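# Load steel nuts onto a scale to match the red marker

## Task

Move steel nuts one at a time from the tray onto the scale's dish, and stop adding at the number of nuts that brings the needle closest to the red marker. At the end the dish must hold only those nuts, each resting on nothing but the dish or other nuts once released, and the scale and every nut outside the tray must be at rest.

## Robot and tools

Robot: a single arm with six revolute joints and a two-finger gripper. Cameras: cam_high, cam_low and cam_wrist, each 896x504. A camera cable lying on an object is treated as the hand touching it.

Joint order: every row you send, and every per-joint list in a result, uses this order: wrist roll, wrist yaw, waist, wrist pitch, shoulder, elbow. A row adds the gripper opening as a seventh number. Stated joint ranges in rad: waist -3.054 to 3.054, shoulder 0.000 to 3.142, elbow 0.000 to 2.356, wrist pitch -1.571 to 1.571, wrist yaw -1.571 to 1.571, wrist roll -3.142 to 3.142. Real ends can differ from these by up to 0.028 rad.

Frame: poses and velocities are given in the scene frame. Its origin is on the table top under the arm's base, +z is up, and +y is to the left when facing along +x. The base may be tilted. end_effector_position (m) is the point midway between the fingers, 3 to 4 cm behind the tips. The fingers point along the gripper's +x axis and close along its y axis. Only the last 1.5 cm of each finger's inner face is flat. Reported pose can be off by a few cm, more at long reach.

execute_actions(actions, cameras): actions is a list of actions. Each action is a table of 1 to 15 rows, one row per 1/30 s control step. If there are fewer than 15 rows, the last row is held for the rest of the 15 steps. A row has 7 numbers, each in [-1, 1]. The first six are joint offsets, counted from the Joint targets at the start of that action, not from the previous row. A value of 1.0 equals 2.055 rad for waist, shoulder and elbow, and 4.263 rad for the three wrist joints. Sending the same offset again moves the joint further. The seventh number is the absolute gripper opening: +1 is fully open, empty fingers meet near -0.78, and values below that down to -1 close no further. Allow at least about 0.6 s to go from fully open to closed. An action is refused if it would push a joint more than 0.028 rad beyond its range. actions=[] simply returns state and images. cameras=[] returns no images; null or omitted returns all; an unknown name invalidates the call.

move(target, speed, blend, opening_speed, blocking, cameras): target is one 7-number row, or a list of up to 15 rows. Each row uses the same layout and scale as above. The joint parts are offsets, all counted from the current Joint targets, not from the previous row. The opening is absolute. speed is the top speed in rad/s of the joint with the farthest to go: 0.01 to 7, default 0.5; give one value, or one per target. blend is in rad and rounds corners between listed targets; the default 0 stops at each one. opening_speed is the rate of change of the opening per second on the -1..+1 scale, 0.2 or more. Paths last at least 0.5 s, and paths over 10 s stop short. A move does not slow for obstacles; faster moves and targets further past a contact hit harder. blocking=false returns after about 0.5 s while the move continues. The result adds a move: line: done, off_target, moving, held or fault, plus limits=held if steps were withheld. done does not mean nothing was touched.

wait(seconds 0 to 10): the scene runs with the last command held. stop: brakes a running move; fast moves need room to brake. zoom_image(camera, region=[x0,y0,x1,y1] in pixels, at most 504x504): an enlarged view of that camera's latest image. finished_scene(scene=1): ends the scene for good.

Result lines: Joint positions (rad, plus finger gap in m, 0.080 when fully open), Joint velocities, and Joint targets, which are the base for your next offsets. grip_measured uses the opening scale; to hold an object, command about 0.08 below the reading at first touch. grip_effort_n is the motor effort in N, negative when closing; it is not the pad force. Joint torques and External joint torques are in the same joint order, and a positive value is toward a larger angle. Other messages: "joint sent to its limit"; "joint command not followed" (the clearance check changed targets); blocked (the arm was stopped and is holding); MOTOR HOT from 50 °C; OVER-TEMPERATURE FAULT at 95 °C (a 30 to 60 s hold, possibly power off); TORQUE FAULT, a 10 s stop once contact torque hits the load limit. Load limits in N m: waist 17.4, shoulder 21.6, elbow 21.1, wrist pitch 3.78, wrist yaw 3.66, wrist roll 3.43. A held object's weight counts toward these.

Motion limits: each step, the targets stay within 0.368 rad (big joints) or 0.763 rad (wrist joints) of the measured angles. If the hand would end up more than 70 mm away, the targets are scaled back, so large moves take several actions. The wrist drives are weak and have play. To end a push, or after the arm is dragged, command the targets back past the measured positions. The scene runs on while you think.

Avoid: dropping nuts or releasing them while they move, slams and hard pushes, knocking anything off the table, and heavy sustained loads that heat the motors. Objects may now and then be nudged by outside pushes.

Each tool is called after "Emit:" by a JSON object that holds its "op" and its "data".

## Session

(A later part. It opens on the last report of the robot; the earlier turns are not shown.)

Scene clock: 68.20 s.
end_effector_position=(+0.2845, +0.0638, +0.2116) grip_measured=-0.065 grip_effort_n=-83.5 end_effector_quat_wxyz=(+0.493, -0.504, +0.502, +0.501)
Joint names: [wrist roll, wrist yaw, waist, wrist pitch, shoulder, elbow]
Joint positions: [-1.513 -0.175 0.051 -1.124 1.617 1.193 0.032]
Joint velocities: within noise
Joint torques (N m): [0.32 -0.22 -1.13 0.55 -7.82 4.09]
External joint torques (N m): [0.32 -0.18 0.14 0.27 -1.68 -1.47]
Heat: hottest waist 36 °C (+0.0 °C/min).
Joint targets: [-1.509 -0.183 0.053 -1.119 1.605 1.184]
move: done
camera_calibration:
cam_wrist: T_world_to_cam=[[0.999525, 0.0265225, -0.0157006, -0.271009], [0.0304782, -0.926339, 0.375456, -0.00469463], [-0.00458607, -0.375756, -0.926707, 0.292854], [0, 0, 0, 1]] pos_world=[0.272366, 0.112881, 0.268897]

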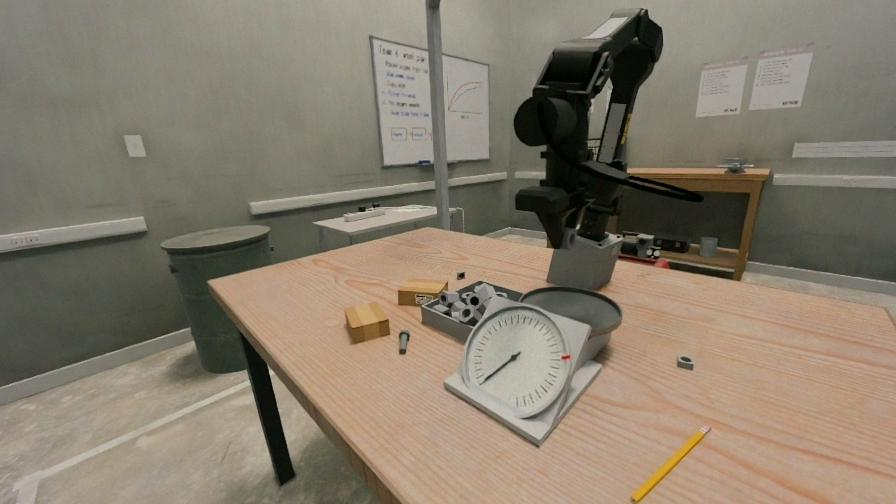

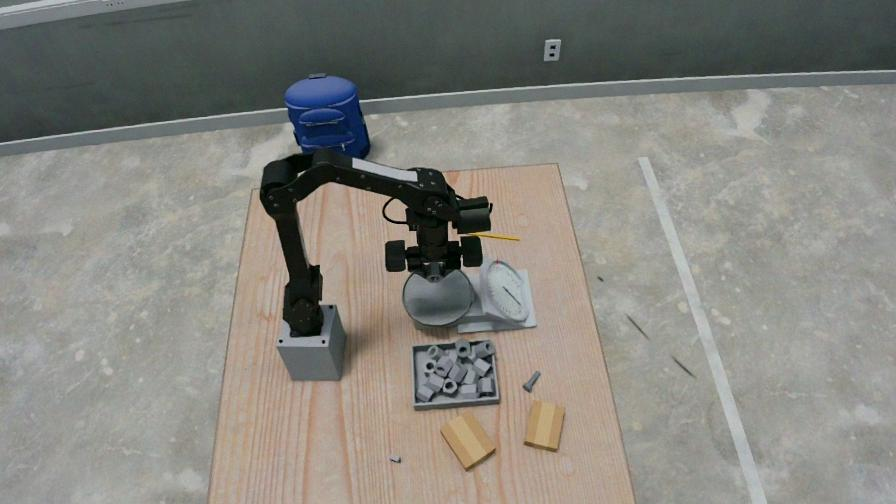

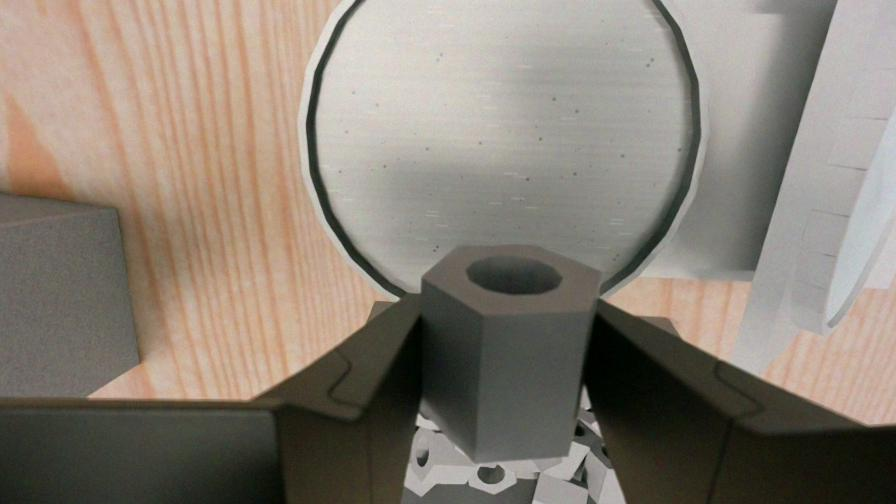

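Emit:
{"op": "move", "data": {"target": [0.0073, 0.0001, 0.0148, 0.0913, 0.0329, -0.1531, -0.22], "speed": 0.5}}

Emit:
{"op": "zoom_image", "data": {"camera": "cam_high", "region": [440, 200, 640, 400]}}

Scene clock: 74.97 s.
end_effector_position=(+0.2669, +0.0542, +0.1259) grip_measured=-0.065 grip_effort_n=-83.5 end_effector_quat_wxyz=(+0.497, -0.508, +0.497, +0.498)
Joint names: [wrist roll, wrist yaw, waist, wrist pitch, shoulder, elbow]
Joint positions: [-1.482 -0.175 0.08 -0.736 1.667 0.878 0.032]
Joint velocities: within noise
Joint torques (N m): [0.33 -0.2 -0.91 0.62 -5.3 3.55]
External joint torques (N m): [0.33 -0.15 0.3 0.3 0.62 -1.34]
Heat: hottest waist 36 °C (+0.0 °C/min).
Joint targets: [-1.477 -0.183 0.083 -0.729 1.673 0.869]
move: done
camera_calibration:
cam_wrist: T_world_to_cam=[[0.9996, 0.028207, 0.00190648, -0.256878], [0.025452, -0.927223, 0.373644, 0.0207181], [0.0123071, -0.373446, -0.92757, 0.205201], [0, 0, 0, 1]] pos_world=[0.253723, 0.103088, 0.183087]

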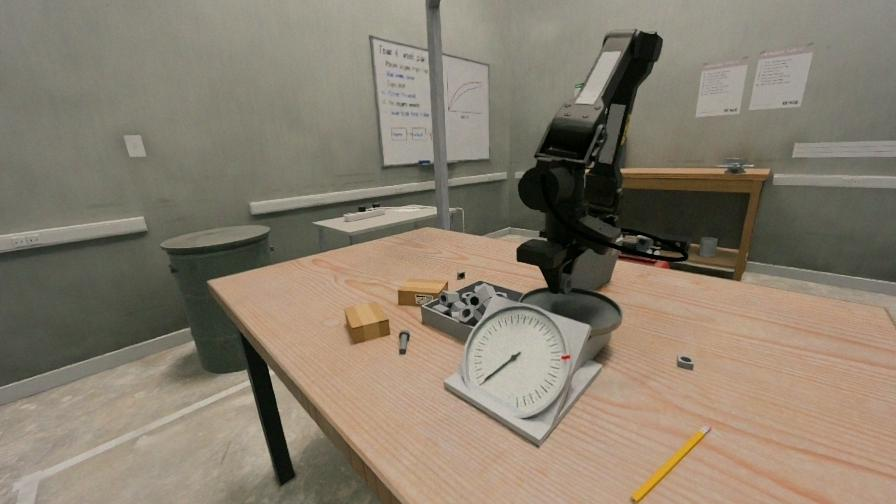

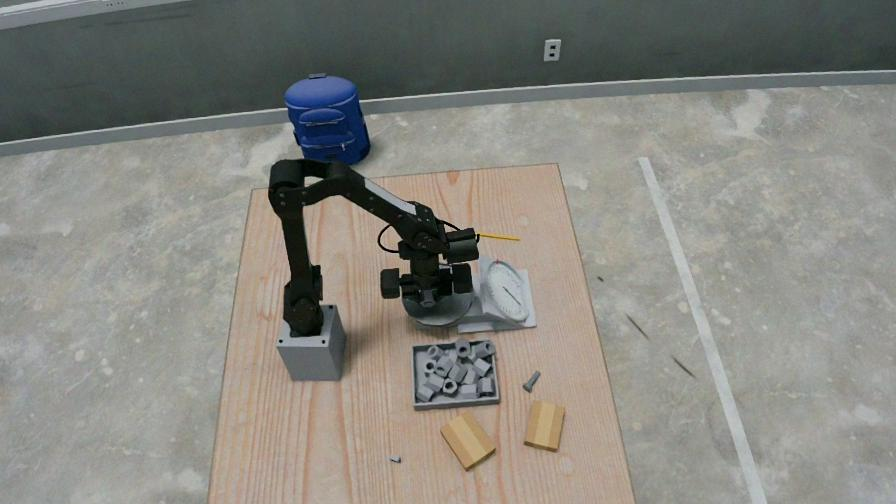

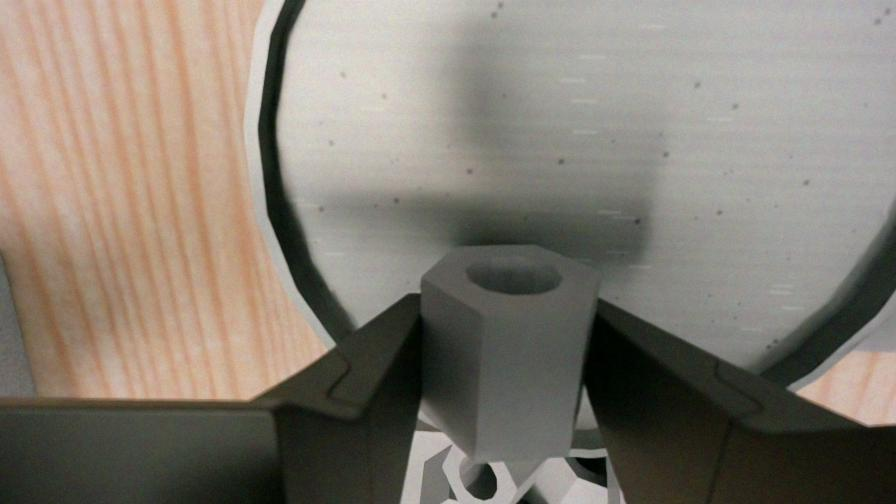

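Scaled by 2.520.

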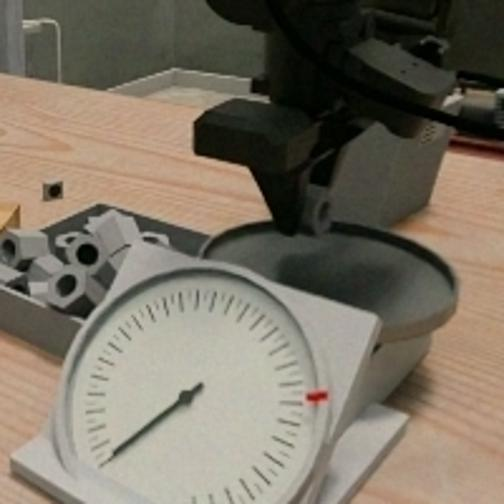

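Emit:
{"op": "move", "data": {"target": [0.0013, 0, 0.0026, 0.0081, 0.0092, -0.0076, -0.22], "speed": 0.1, "cameras": ["cam_high", "cam_wrist"]}}

Emit:
{"op": "zoom_image", "data": {"camera": "cam_high", "region": [440, 200, 640, 400]}}

Scene clock: 78.47 s.
end_effector_position=(+0.2671, +0.0541, +0.1183) grip_measured=-0.065 grip_effort_n=-83.5 end_effector_quat_wxyz=(+0.498, -0.508, +0.496, +0.497)
Joint names: [wrist roll, wrist yaw, waist, wrist pitch, shoulder, elbow]
Joint positions: [-1.476 -0.175 0.085 -0.701 1.684 0.862 0.032]
Joint velocities: within noise
Joint torques (N m): [0.33 -0.21 -0.9 0.62 -5.13 3.47]
External joint torques (N m): [0.33 -0.16 0.32 0.31 0.76 -1.24]
Heat: hottest waist 36 °C (+0.0 °C/min).
Joint targets: [-1.472 -0.183 0.088 -0.695 1.692 0.854]
move: done
camera_calibration:
cam_wrist: T_world_to_cam=[[0.999618, 0.0274103, 0.00341939, -0.25715], [0.0241519, -0.927366, 0.373374, 0.023856], [0.0134053, -0.373149, -0.927674, 0.197821], [0, 0, 0, 1]] pos_world=[0.253824, 0.102989, 0.175486]
Images, in order (width x height): cam_high 896x504, cam_wrist 896x504.

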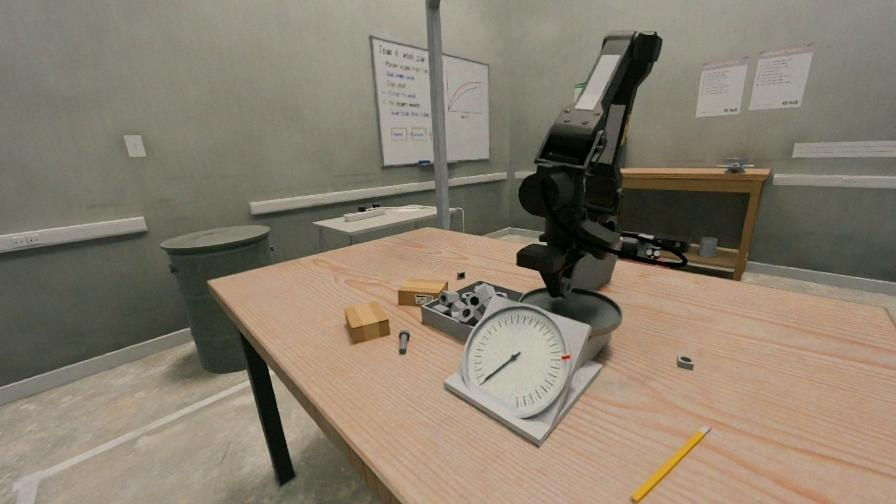

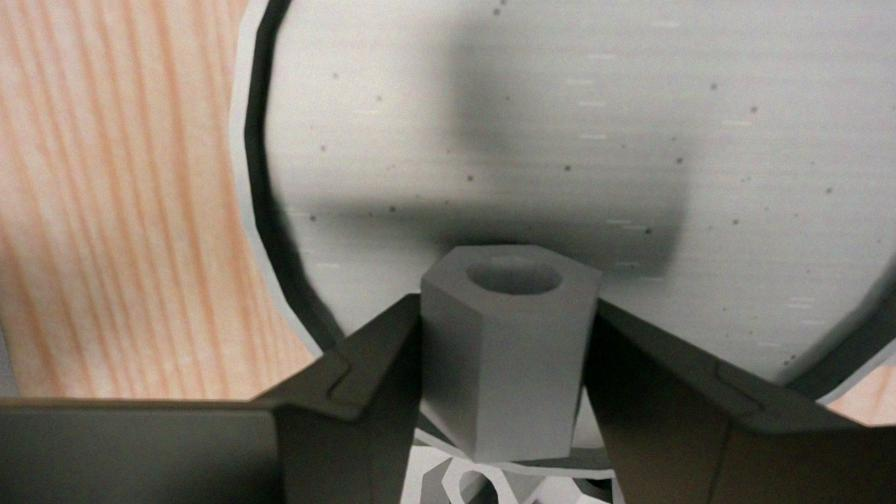

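Scaled by 2.520.

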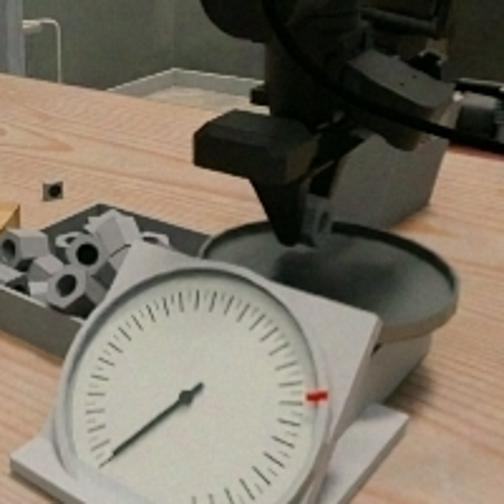

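Emit:
{"op": "move", "data": {"target": [0.0011, 0, 0.0023, 0.0071, 0.0080, -0.0067, -0.22], "speed": 0.1, "cameras": ["cam_high", "cam_wrist"]}}

Emit:
{"op": "zoom_image", "data": {"camera": "cam_high", "region": [440, 200, 640, 400]}}

Scene clock: 80.43 s.
end_effector_position=(+0.2664, +0.0541, +0.1113) grip_measured=-0.065 grip_effort_n=-83.5 end_effector_quat_wxyz=(+0.497, -0.508, +0.497, +0.498)
Joint names: [wrist roll, wrist yaw, waist, wrist pitch, shoulder, elbow]
Joint positions: [-1.472 -0.175 0.09 -0.672 1.7 0.848 0.032]
Joint velocities: within noise
Joint torques (N m): [0.32 -0.2 -0.91 0.61 -5.15 3.39]
External joint torques (N m): [0.32 -0.16 0.35 0.28 0.84 -1.33]
Heat: hottest waist 36 °C (+0.0 °C/min).
Joint targets: [-1.467 -0.183 0.093 -0.665 1.708 0.840]
move: done
camera_calibration:
cam_wrist: T_world_to_cam=[[0.999622, 0.0274646, 0.00113606, -0.256242], [0.0250553, -0.927375, 0.373293, 0.0262676], [0.0113059, -0.373124, -0.927713, 0.19187], [0, 0, 0, 1]] pos_world=[0.253318, 0.102989, 0.168486]
Images, in order (width x height): cam_high 896x504, cam_wrist 896x504.

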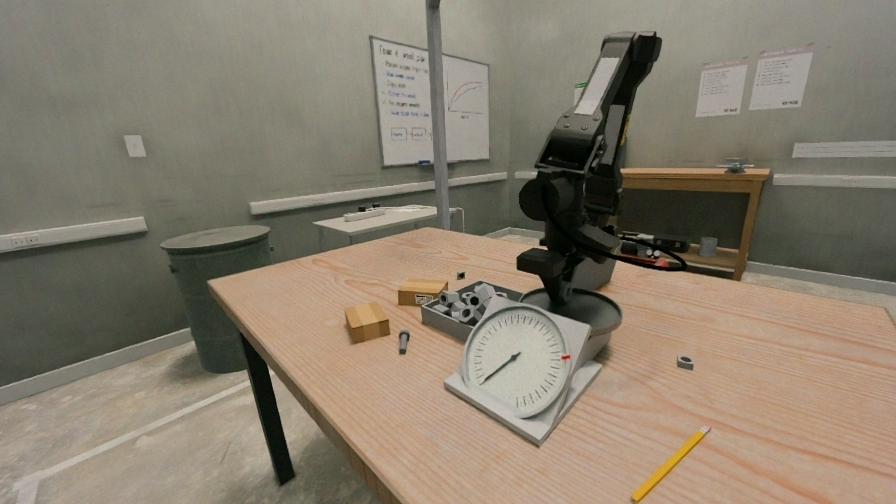

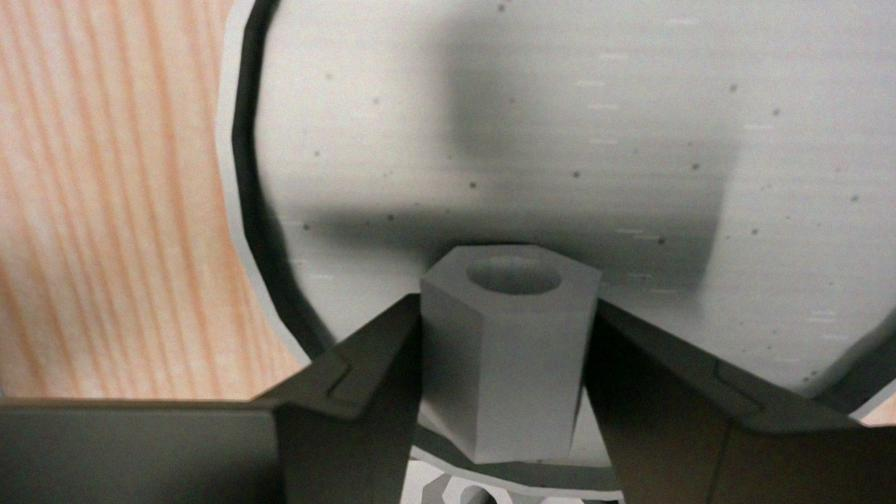

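Scaled by 2.520.

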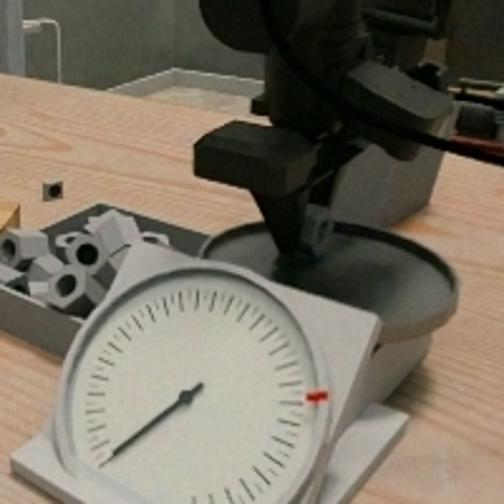

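Emit:
{"op": "move", "data": {"target": [0.0006, 0, 0.0013, 0.0040, 0.0046, -0.0038, -0.22], "speed": 0.1, "cameras": ["cam_high", "cam_wrist"]}}

Emit:
{"op": "zoom_image", "data": {"camera": "cam_high", "region": [440, 200, 640, 400]}}

Scene clock: 83.30 s.
end_effector_position=(+0.2665, +0.0541, +0.1075) grip_measured=-0.065 grip_effort_n=-83.5 end_effector_quat_wxyz=(+0.498, -0.508, +0.497, +0.498)
Joint names: [wrist roll, wrist yaw, waist, wrist pitch, shoulder, elbow]
Joint positions: [-1.468 -0.175 0.092 -0.653 1.709 0.841 0.032]
Joint velocities: within noise
Joint torques (N m): [0.33 -0.21 -0.91 0.62 -5.16 3.35]
External joint torques (N m): [0.33 -0.16 0.29 0.31 0.74 -1.21]
Heat: hottest waist 36 °C (+0.0 °C/min).
Joint targets: [-1.465 -0.183 0.096 -0.648 1.717 0.832]
move: done
camera_calibration:
cam_wrist: T_world_to_cam=[[0.999625, 0.0272795, 0.00229562, -0.256413], [0.0244546, -0.9275, 0.373023, 0.0278969], [0.0123051, -0.372827, -0.927819, 0.188078], [0, 0, 0, 1]] pos_world=[0.253321, 0.10299, 0.164685]
Images, in order (width x height): cam_high 896x504, cam_wrist 896x504.

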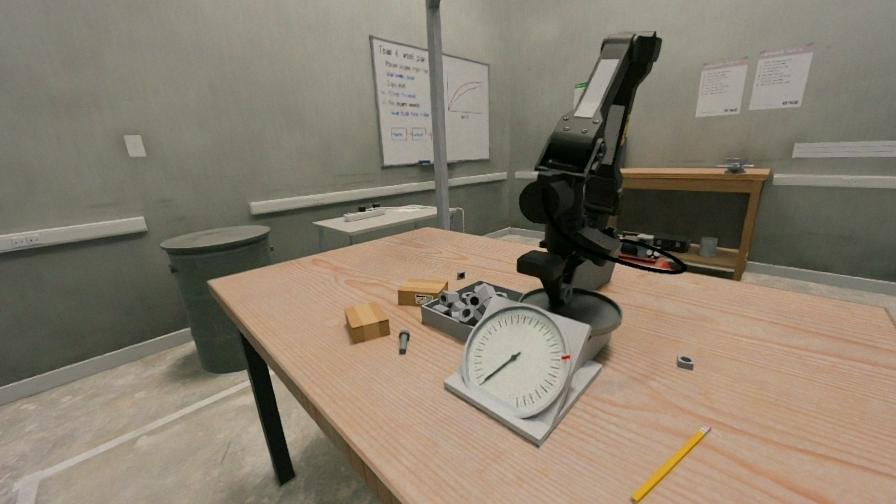

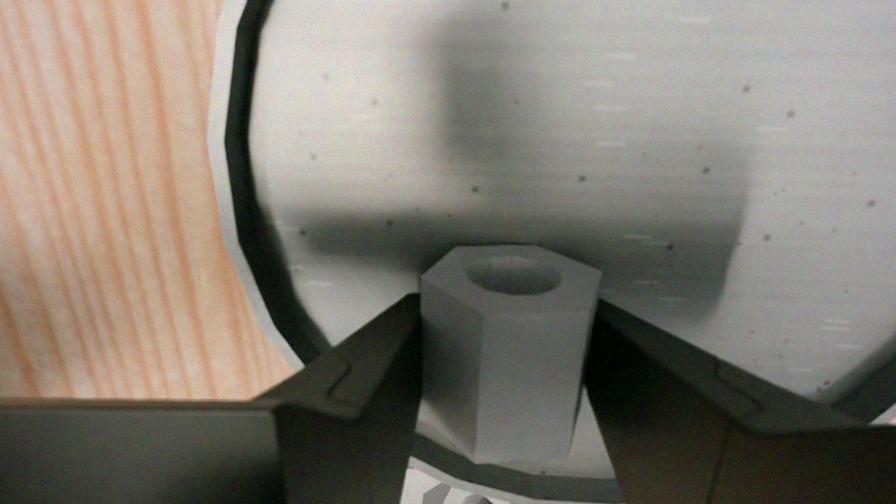

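Scaled by 2.520.

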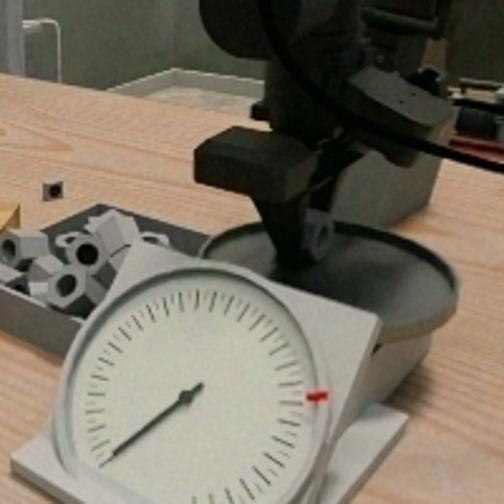

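Emit:
{"op": "zoom_image", "data": {"camera": "cam_wrist", "region": [380, 220, 640, 480]}}

Scaled by 1.938.

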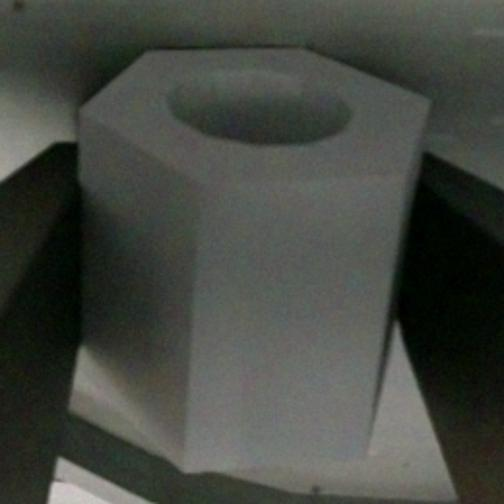

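Emit:
{"op": "move", "data": {"target": [0.0006, 0, 0.0013, 0.0040, 0.0046, -0.0038, -0.22], "speed": 0.1, "cameras": ["cam_high", "cam_wrist"]}}

Emit:
{"op": "zoom_image", "data": {"camera": "cam_high", "region": [440, 200, 640, 400]}}

Scene clock: 88.40 s.
end_effector_position=(+0.2663, +0.0539, +0.1051) grip_measured=-0.065 grip_effort_n=-83.5 end_effector_quat_wxyz=(+0.498, -0.508, +0.496, +0.497)
Joint names: [wrist roll, wrist yaw, waist, wrist pitch, shoulder, elbow]
Joint positions: [-1.467 -0.175 0.094 -0.641 1.714 0.834 0.032]
Joint velocities: within noise
Joint torques (N m): [0.33 -0.21 -0.78 0.88 -4.64 3.13]
External joint torques (N m): [0.32 -0.16 0.48 0.55 1.35 -1.49]
Heat: hottest waist 35 °C (-1.0 °C/min).
Joint targets: [-1.462 -0.183 0.098 -0.631 1.727 0.824]
move: done
camera_calibration:
cam_wrist: T_world_to_cam=[[0.999626, 0.0271478, 0.00332027, -0.256258], [0.0239513, -0.92754, 0.372956, 0.0287567], [0.0132046, -0.372737, -0.927843, 0.185547], [0, 0, 0, 1]] pos_world=[0.253023, 0.10279, 0.162284]
Images, in order (width x height): cam_high 896x504, cam_wrist 896x504.

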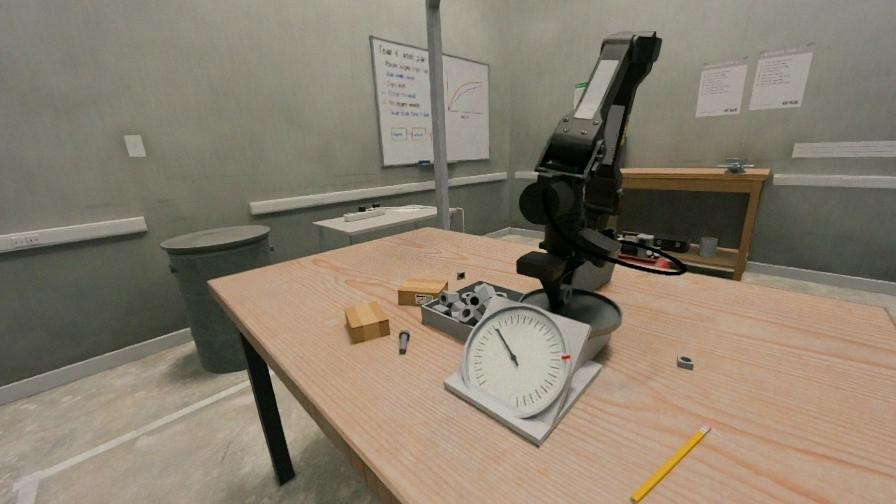

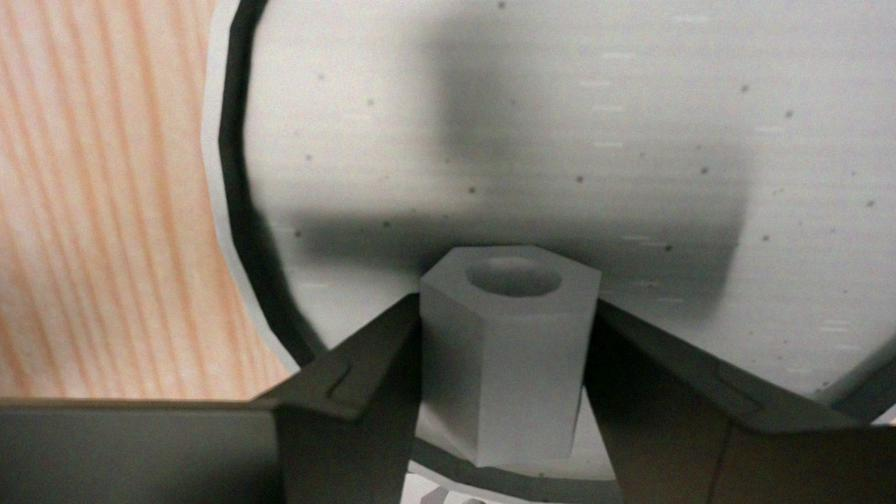

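Scaled by 2.520.

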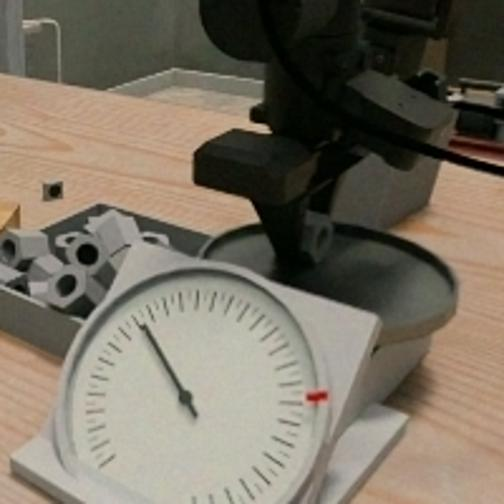

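Emit:
{"op": "move", "data": {"target": [0, 0, 0, 0, 0, 0, 0.14], "opening_speed": 0.5, "cameras": ["cam_high", "cam_wrist"]}}

Emit:
{"op": "zoom_image", "data": {"camera": "cam_high", "region": [440, 270, 600, 430]}}

Scene clock: 90.07 s.
end_effector_position=(+0.2663, +0.0541, +0.1040) grip_measured=+0.137 grip_effort_n=13.3 end_effector_quat_wxyz=(+0.498, -0.508, +0.496, +0.498)
Joint names: [wrist roll, wrist yaw, waist, wrist pitch, shoulder, elbow]
Joint positions: [-1.467 -0.175 0.095 -0.636 1.717 0.833 0.041]
Joint velocities: within noise
Joint torques (N m): [0.32 -0.21 -0.89 0.6 -5 3.28]
External joint torques (N m): [0.32 -0.16 0.35 0.26 1.05 -1.37]
Heat: hottest waist 35 °C (-1.0 °C/min).
Joint targets: [-1.462 -0.183 0.098 -0.631 1.727 0.824]
move: done
camera_calibration:
cam_wrist: T_world_to_cam=[[0.999596, 0.0282433, 0.00309997, -0.25633], [0.0250511, -0.927543, 0.372877, 0.0289946], [0.0134066, -0.372649, -0.927876, 0.184509], [0, 0, 0, 1]] pos_world=[0.253026, 0.10289, 0.161184]
Images, in order (width x height): cam_high 896x504, cam_wrist 896x504.

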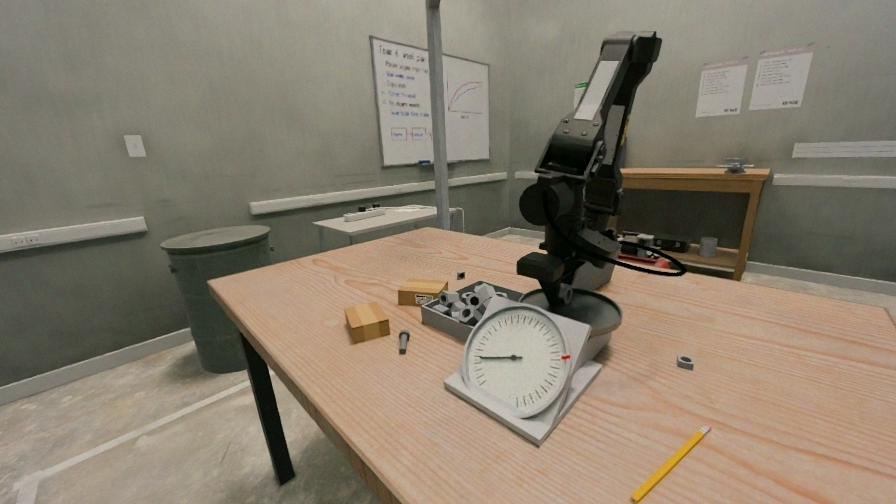

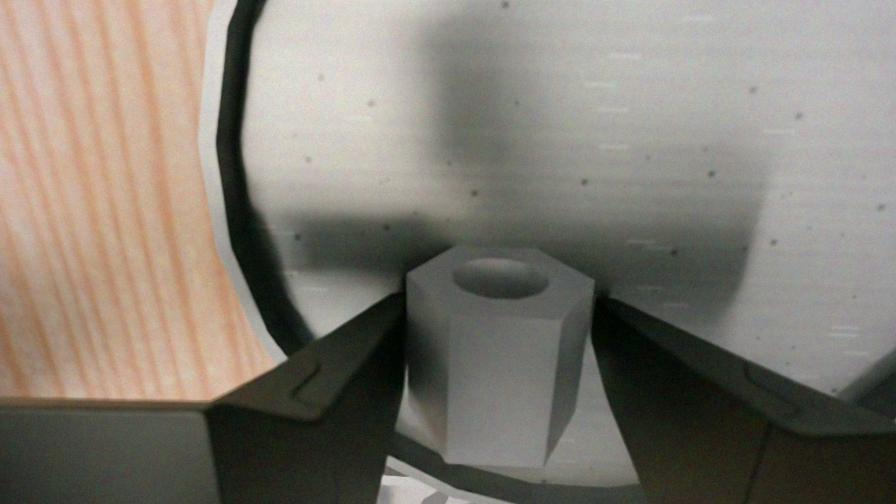

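Scaled by 3.150.

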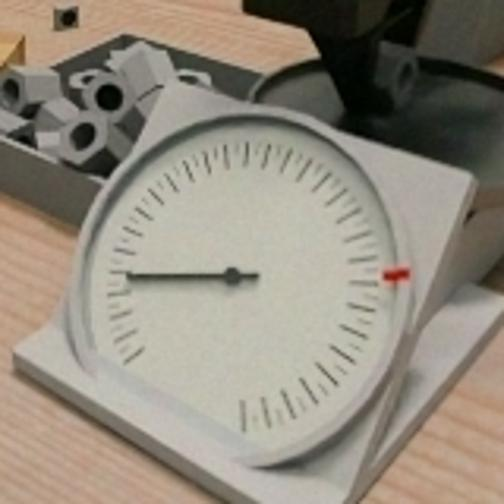

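Emit:
{"op": "zoom_image", "data": {"camera": "cam_high", "region": [462, 300, 582, 420]}}

Emit:
{"op": "zoom_image", "data": {"camera": "cam_high", "region": [466, 336, 516, 386]}}

Emit:
{"op": "zoom_image", "data": {"camera": "cam_high", "region": [526, 306, 576, 406]}}

Scaled by 4.200.

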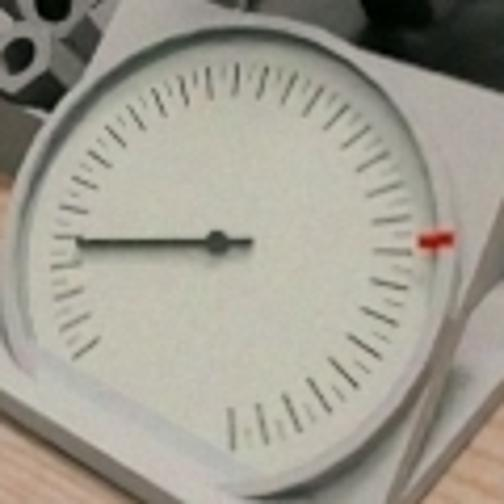

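Scaled by 10.080.

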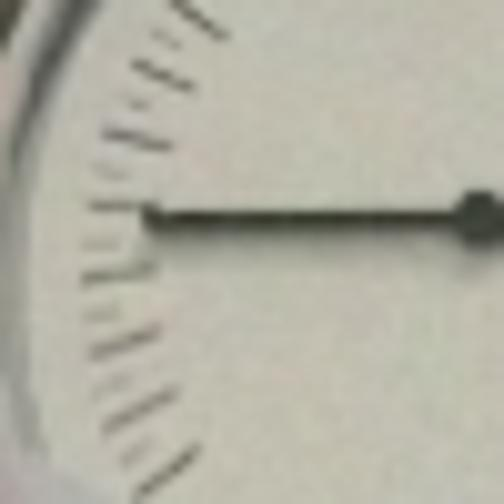

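Scaled by 5.040.

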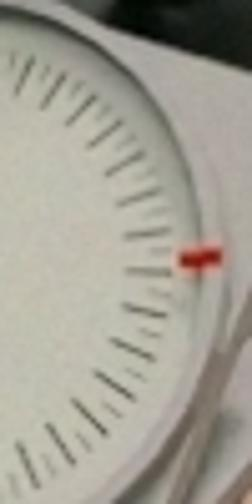

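Emit:
{"op": "move", "data": {"target": [[-0.0094, 0, -0.0191, -0.0491, -0.0507, 0.0493, 0.14], [-0.1269, 0.0015, -0.2630, -0.0964, 0.0825, 0.2353, 0.14]], "speed": [0.25, 0.8], "blend": 0.03}}

Emit:
{"op": "zoom_image", "data": {"camera": "cam_high", "region": [462, 300, 582, 420]}}

Emit:
{"op": "zoom_image", "data": {"camera": "cam_wrist", "region": [200, 0, 700, 330]}}

Scene clock: 100.50 s.
end_effector_position=(+0.3090, -0.0996, +0.1896) grip_measured=+0.138 grip_effort_n=12.8 end_effector_quat_wxyz=(+0.503, -0.499, +0.504, +0.494)
Joint names: [wrist roll, wrist yaw, waist, wrist pitch, shoulder, elbow]
Joint positions: [-1.988 -0.175 -0.442 -1.041 1.884 1.298 0.041]
Joint velocities: within noise
Joint torques (N m): [-0.34 0.05 -1.47 0.08 -6.25 5.99]
External joint torques (N m): [-0.34 0.09 0.06 -0.22 1.17 0.45]
Heat: hottest waist 35 °C (-1.0 °C/min).
Joint targets: [-2.003 -0.176 -0.442 -1.041 1.896 1.308]
move: done
camera_calibration:
cam_wrist: T_world_to_cam=[[0.999984, 0.00242783, -0.00518883, -0.296006], [0.00417359, -0.929198, 0.36956, -0.139657], [-0.00392422, -0.369576, -0.929192, 0.21201], [0, 0, 0, 1]] pos_world=[0.297416, -0.0506964, 0.247074]

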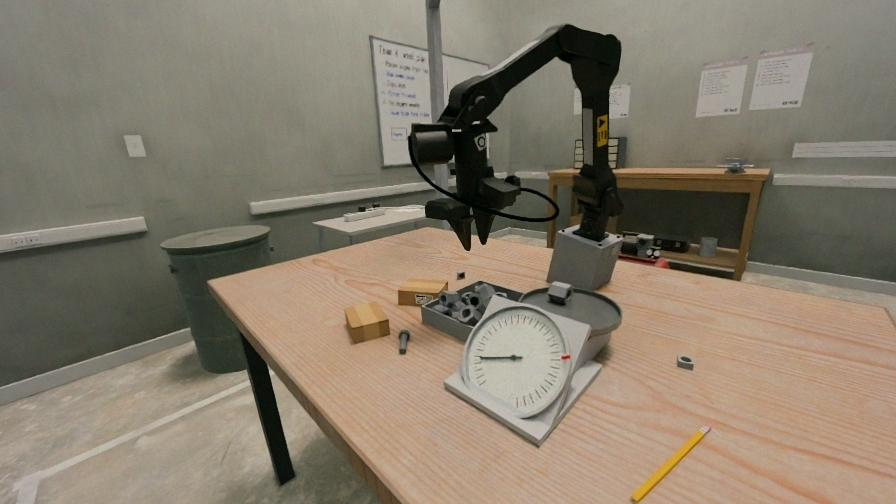

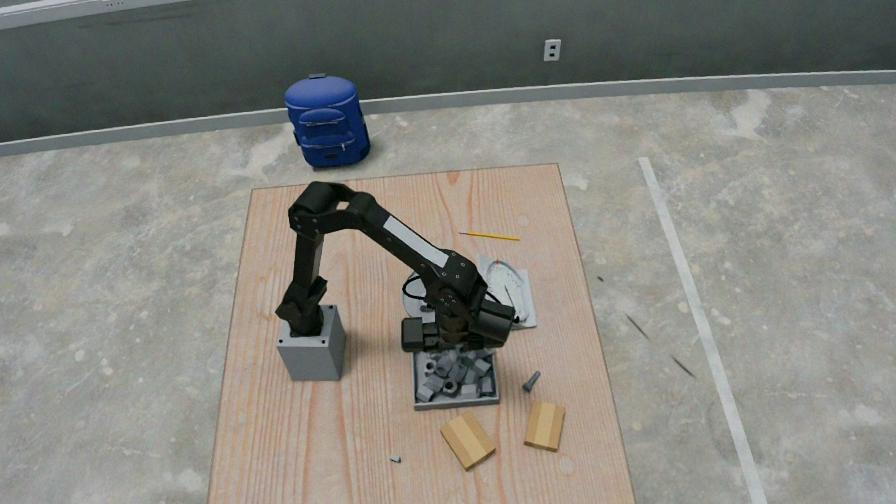

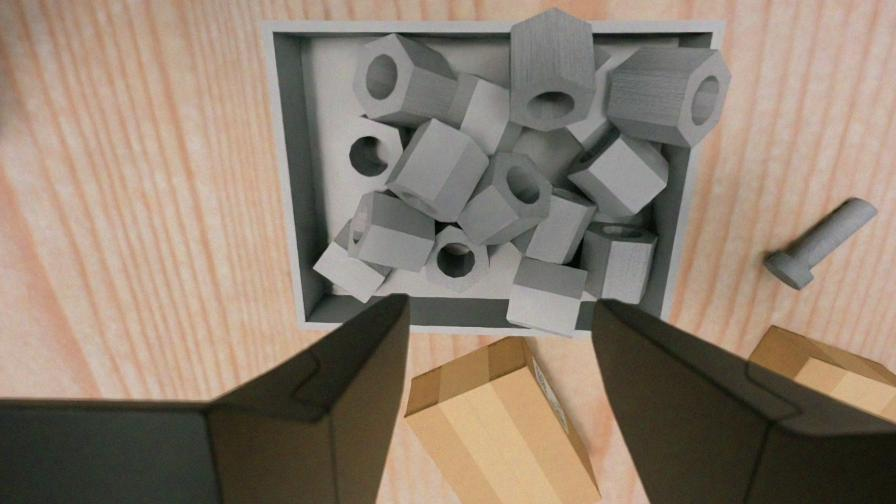

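Scaled by 4.200.

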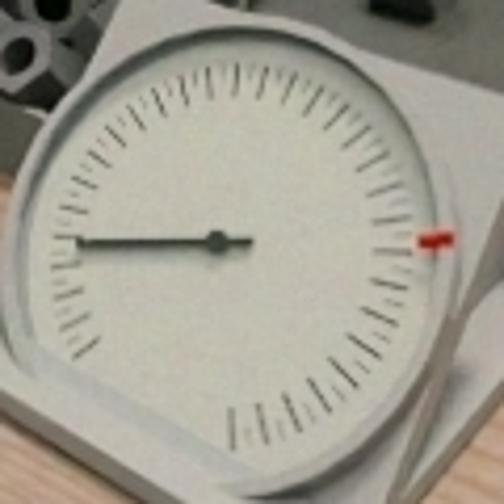

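Scaled by 1.008.

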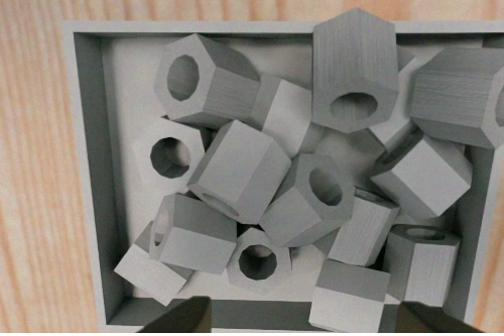

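Emit:
{"op": "zoom_image", "data": {"camera": "cam_wrist", "region": [500, 0, 740, 230]}}

Scaled by 2.100.

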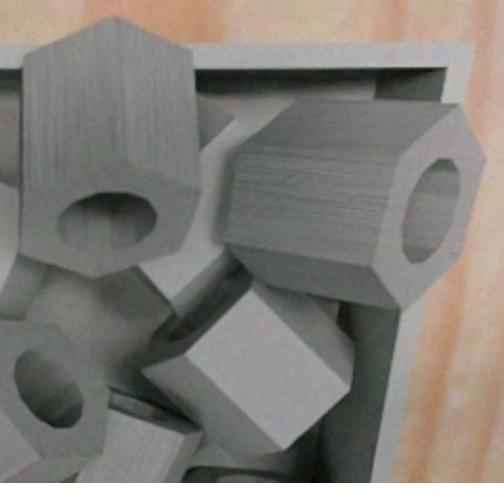

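Emit:
{"op": "move", "data": {"target": [0.4112, -0.0020, 0.0922, 0.0266, 0.1156, 0.0764, 0.45], "speed": 1.2}}

Emit:
{"op": "zoom_image", "data": {"camera": "cam_wrist", "region": [360, 60, 720, 400]}}

Scene clock: 106.63 s.
end_effector_position=(+0.3766, -0.0630, +0.1359) grip_measured=+0.448 grip_effort_n=12.8 end_effector_quat_wxyz=(+0.705, -0.011, +0.709, +0.003)
Joint names: [wrist roll, wrist yaw, waist, wrist pitch, shoulder, elbow]
Joint positions: [-0.264 -0.175 -0.256 -0.936 2.12 1.455 0.055]
Joint velocities: within noise
Joint torques (N m): [0.39 -0.25 -1.66 0.68 -7.86 5.84]
External joint torques (N m): [0.39 -0.24 0.3 0.32 1.45 0.39]
Heat: hottest waist 35 °C (-1.0 °C/min).
Joint targets: [-0.250 -0.185 -0.253 -0.928 2.134 1.465]
move: done
camera_calibration:
cam_wrist: T_world_to_cam=[[0.0371886, -0.999306, 0.00194762, -0.065503], [-0.928949, -0.0338518, 0.368657, 0.321978], [-0.368335, -0.0155191, -0.929563, 0.335471], [0, 0, 0, 1]] pos_world=[0.425103, -0.0493519, 0.193269]

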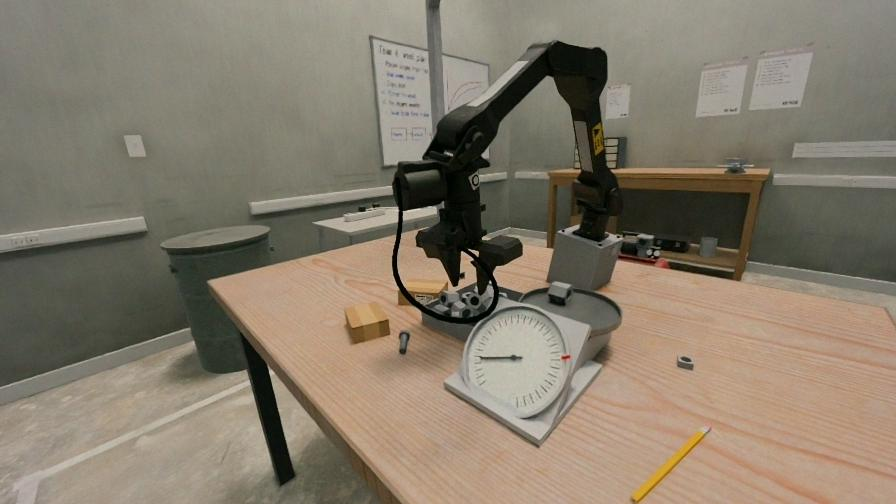

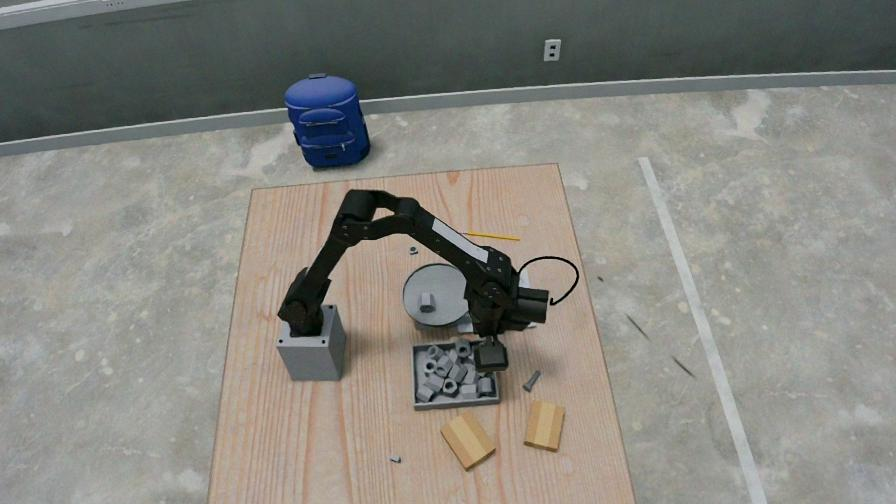

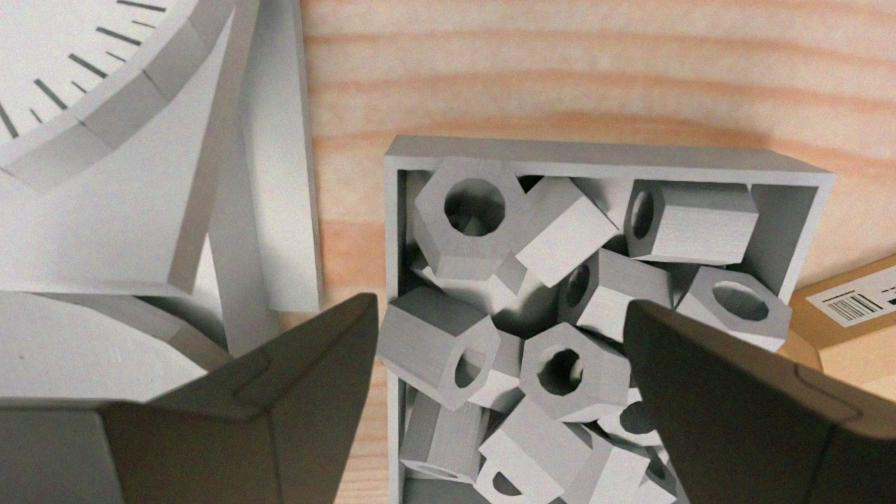

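Scaled by 1.400.

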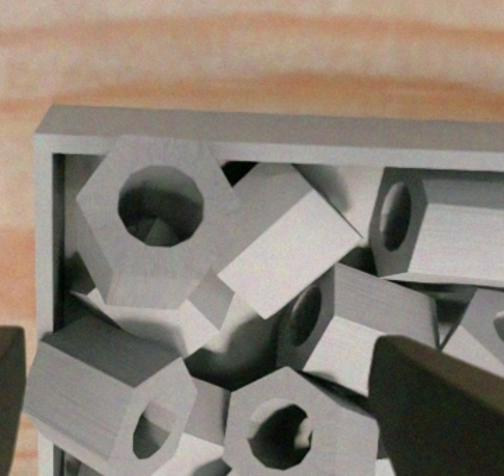

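Emit:
{"op": "zoom_image", "data": {"camera": "cam_wrist", "region": [500, 130, 840, 400]}}

Scaled by 1.482.

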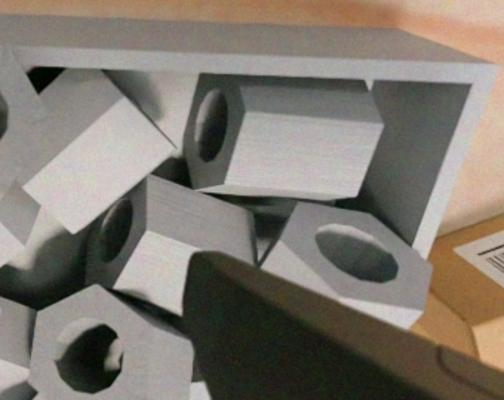

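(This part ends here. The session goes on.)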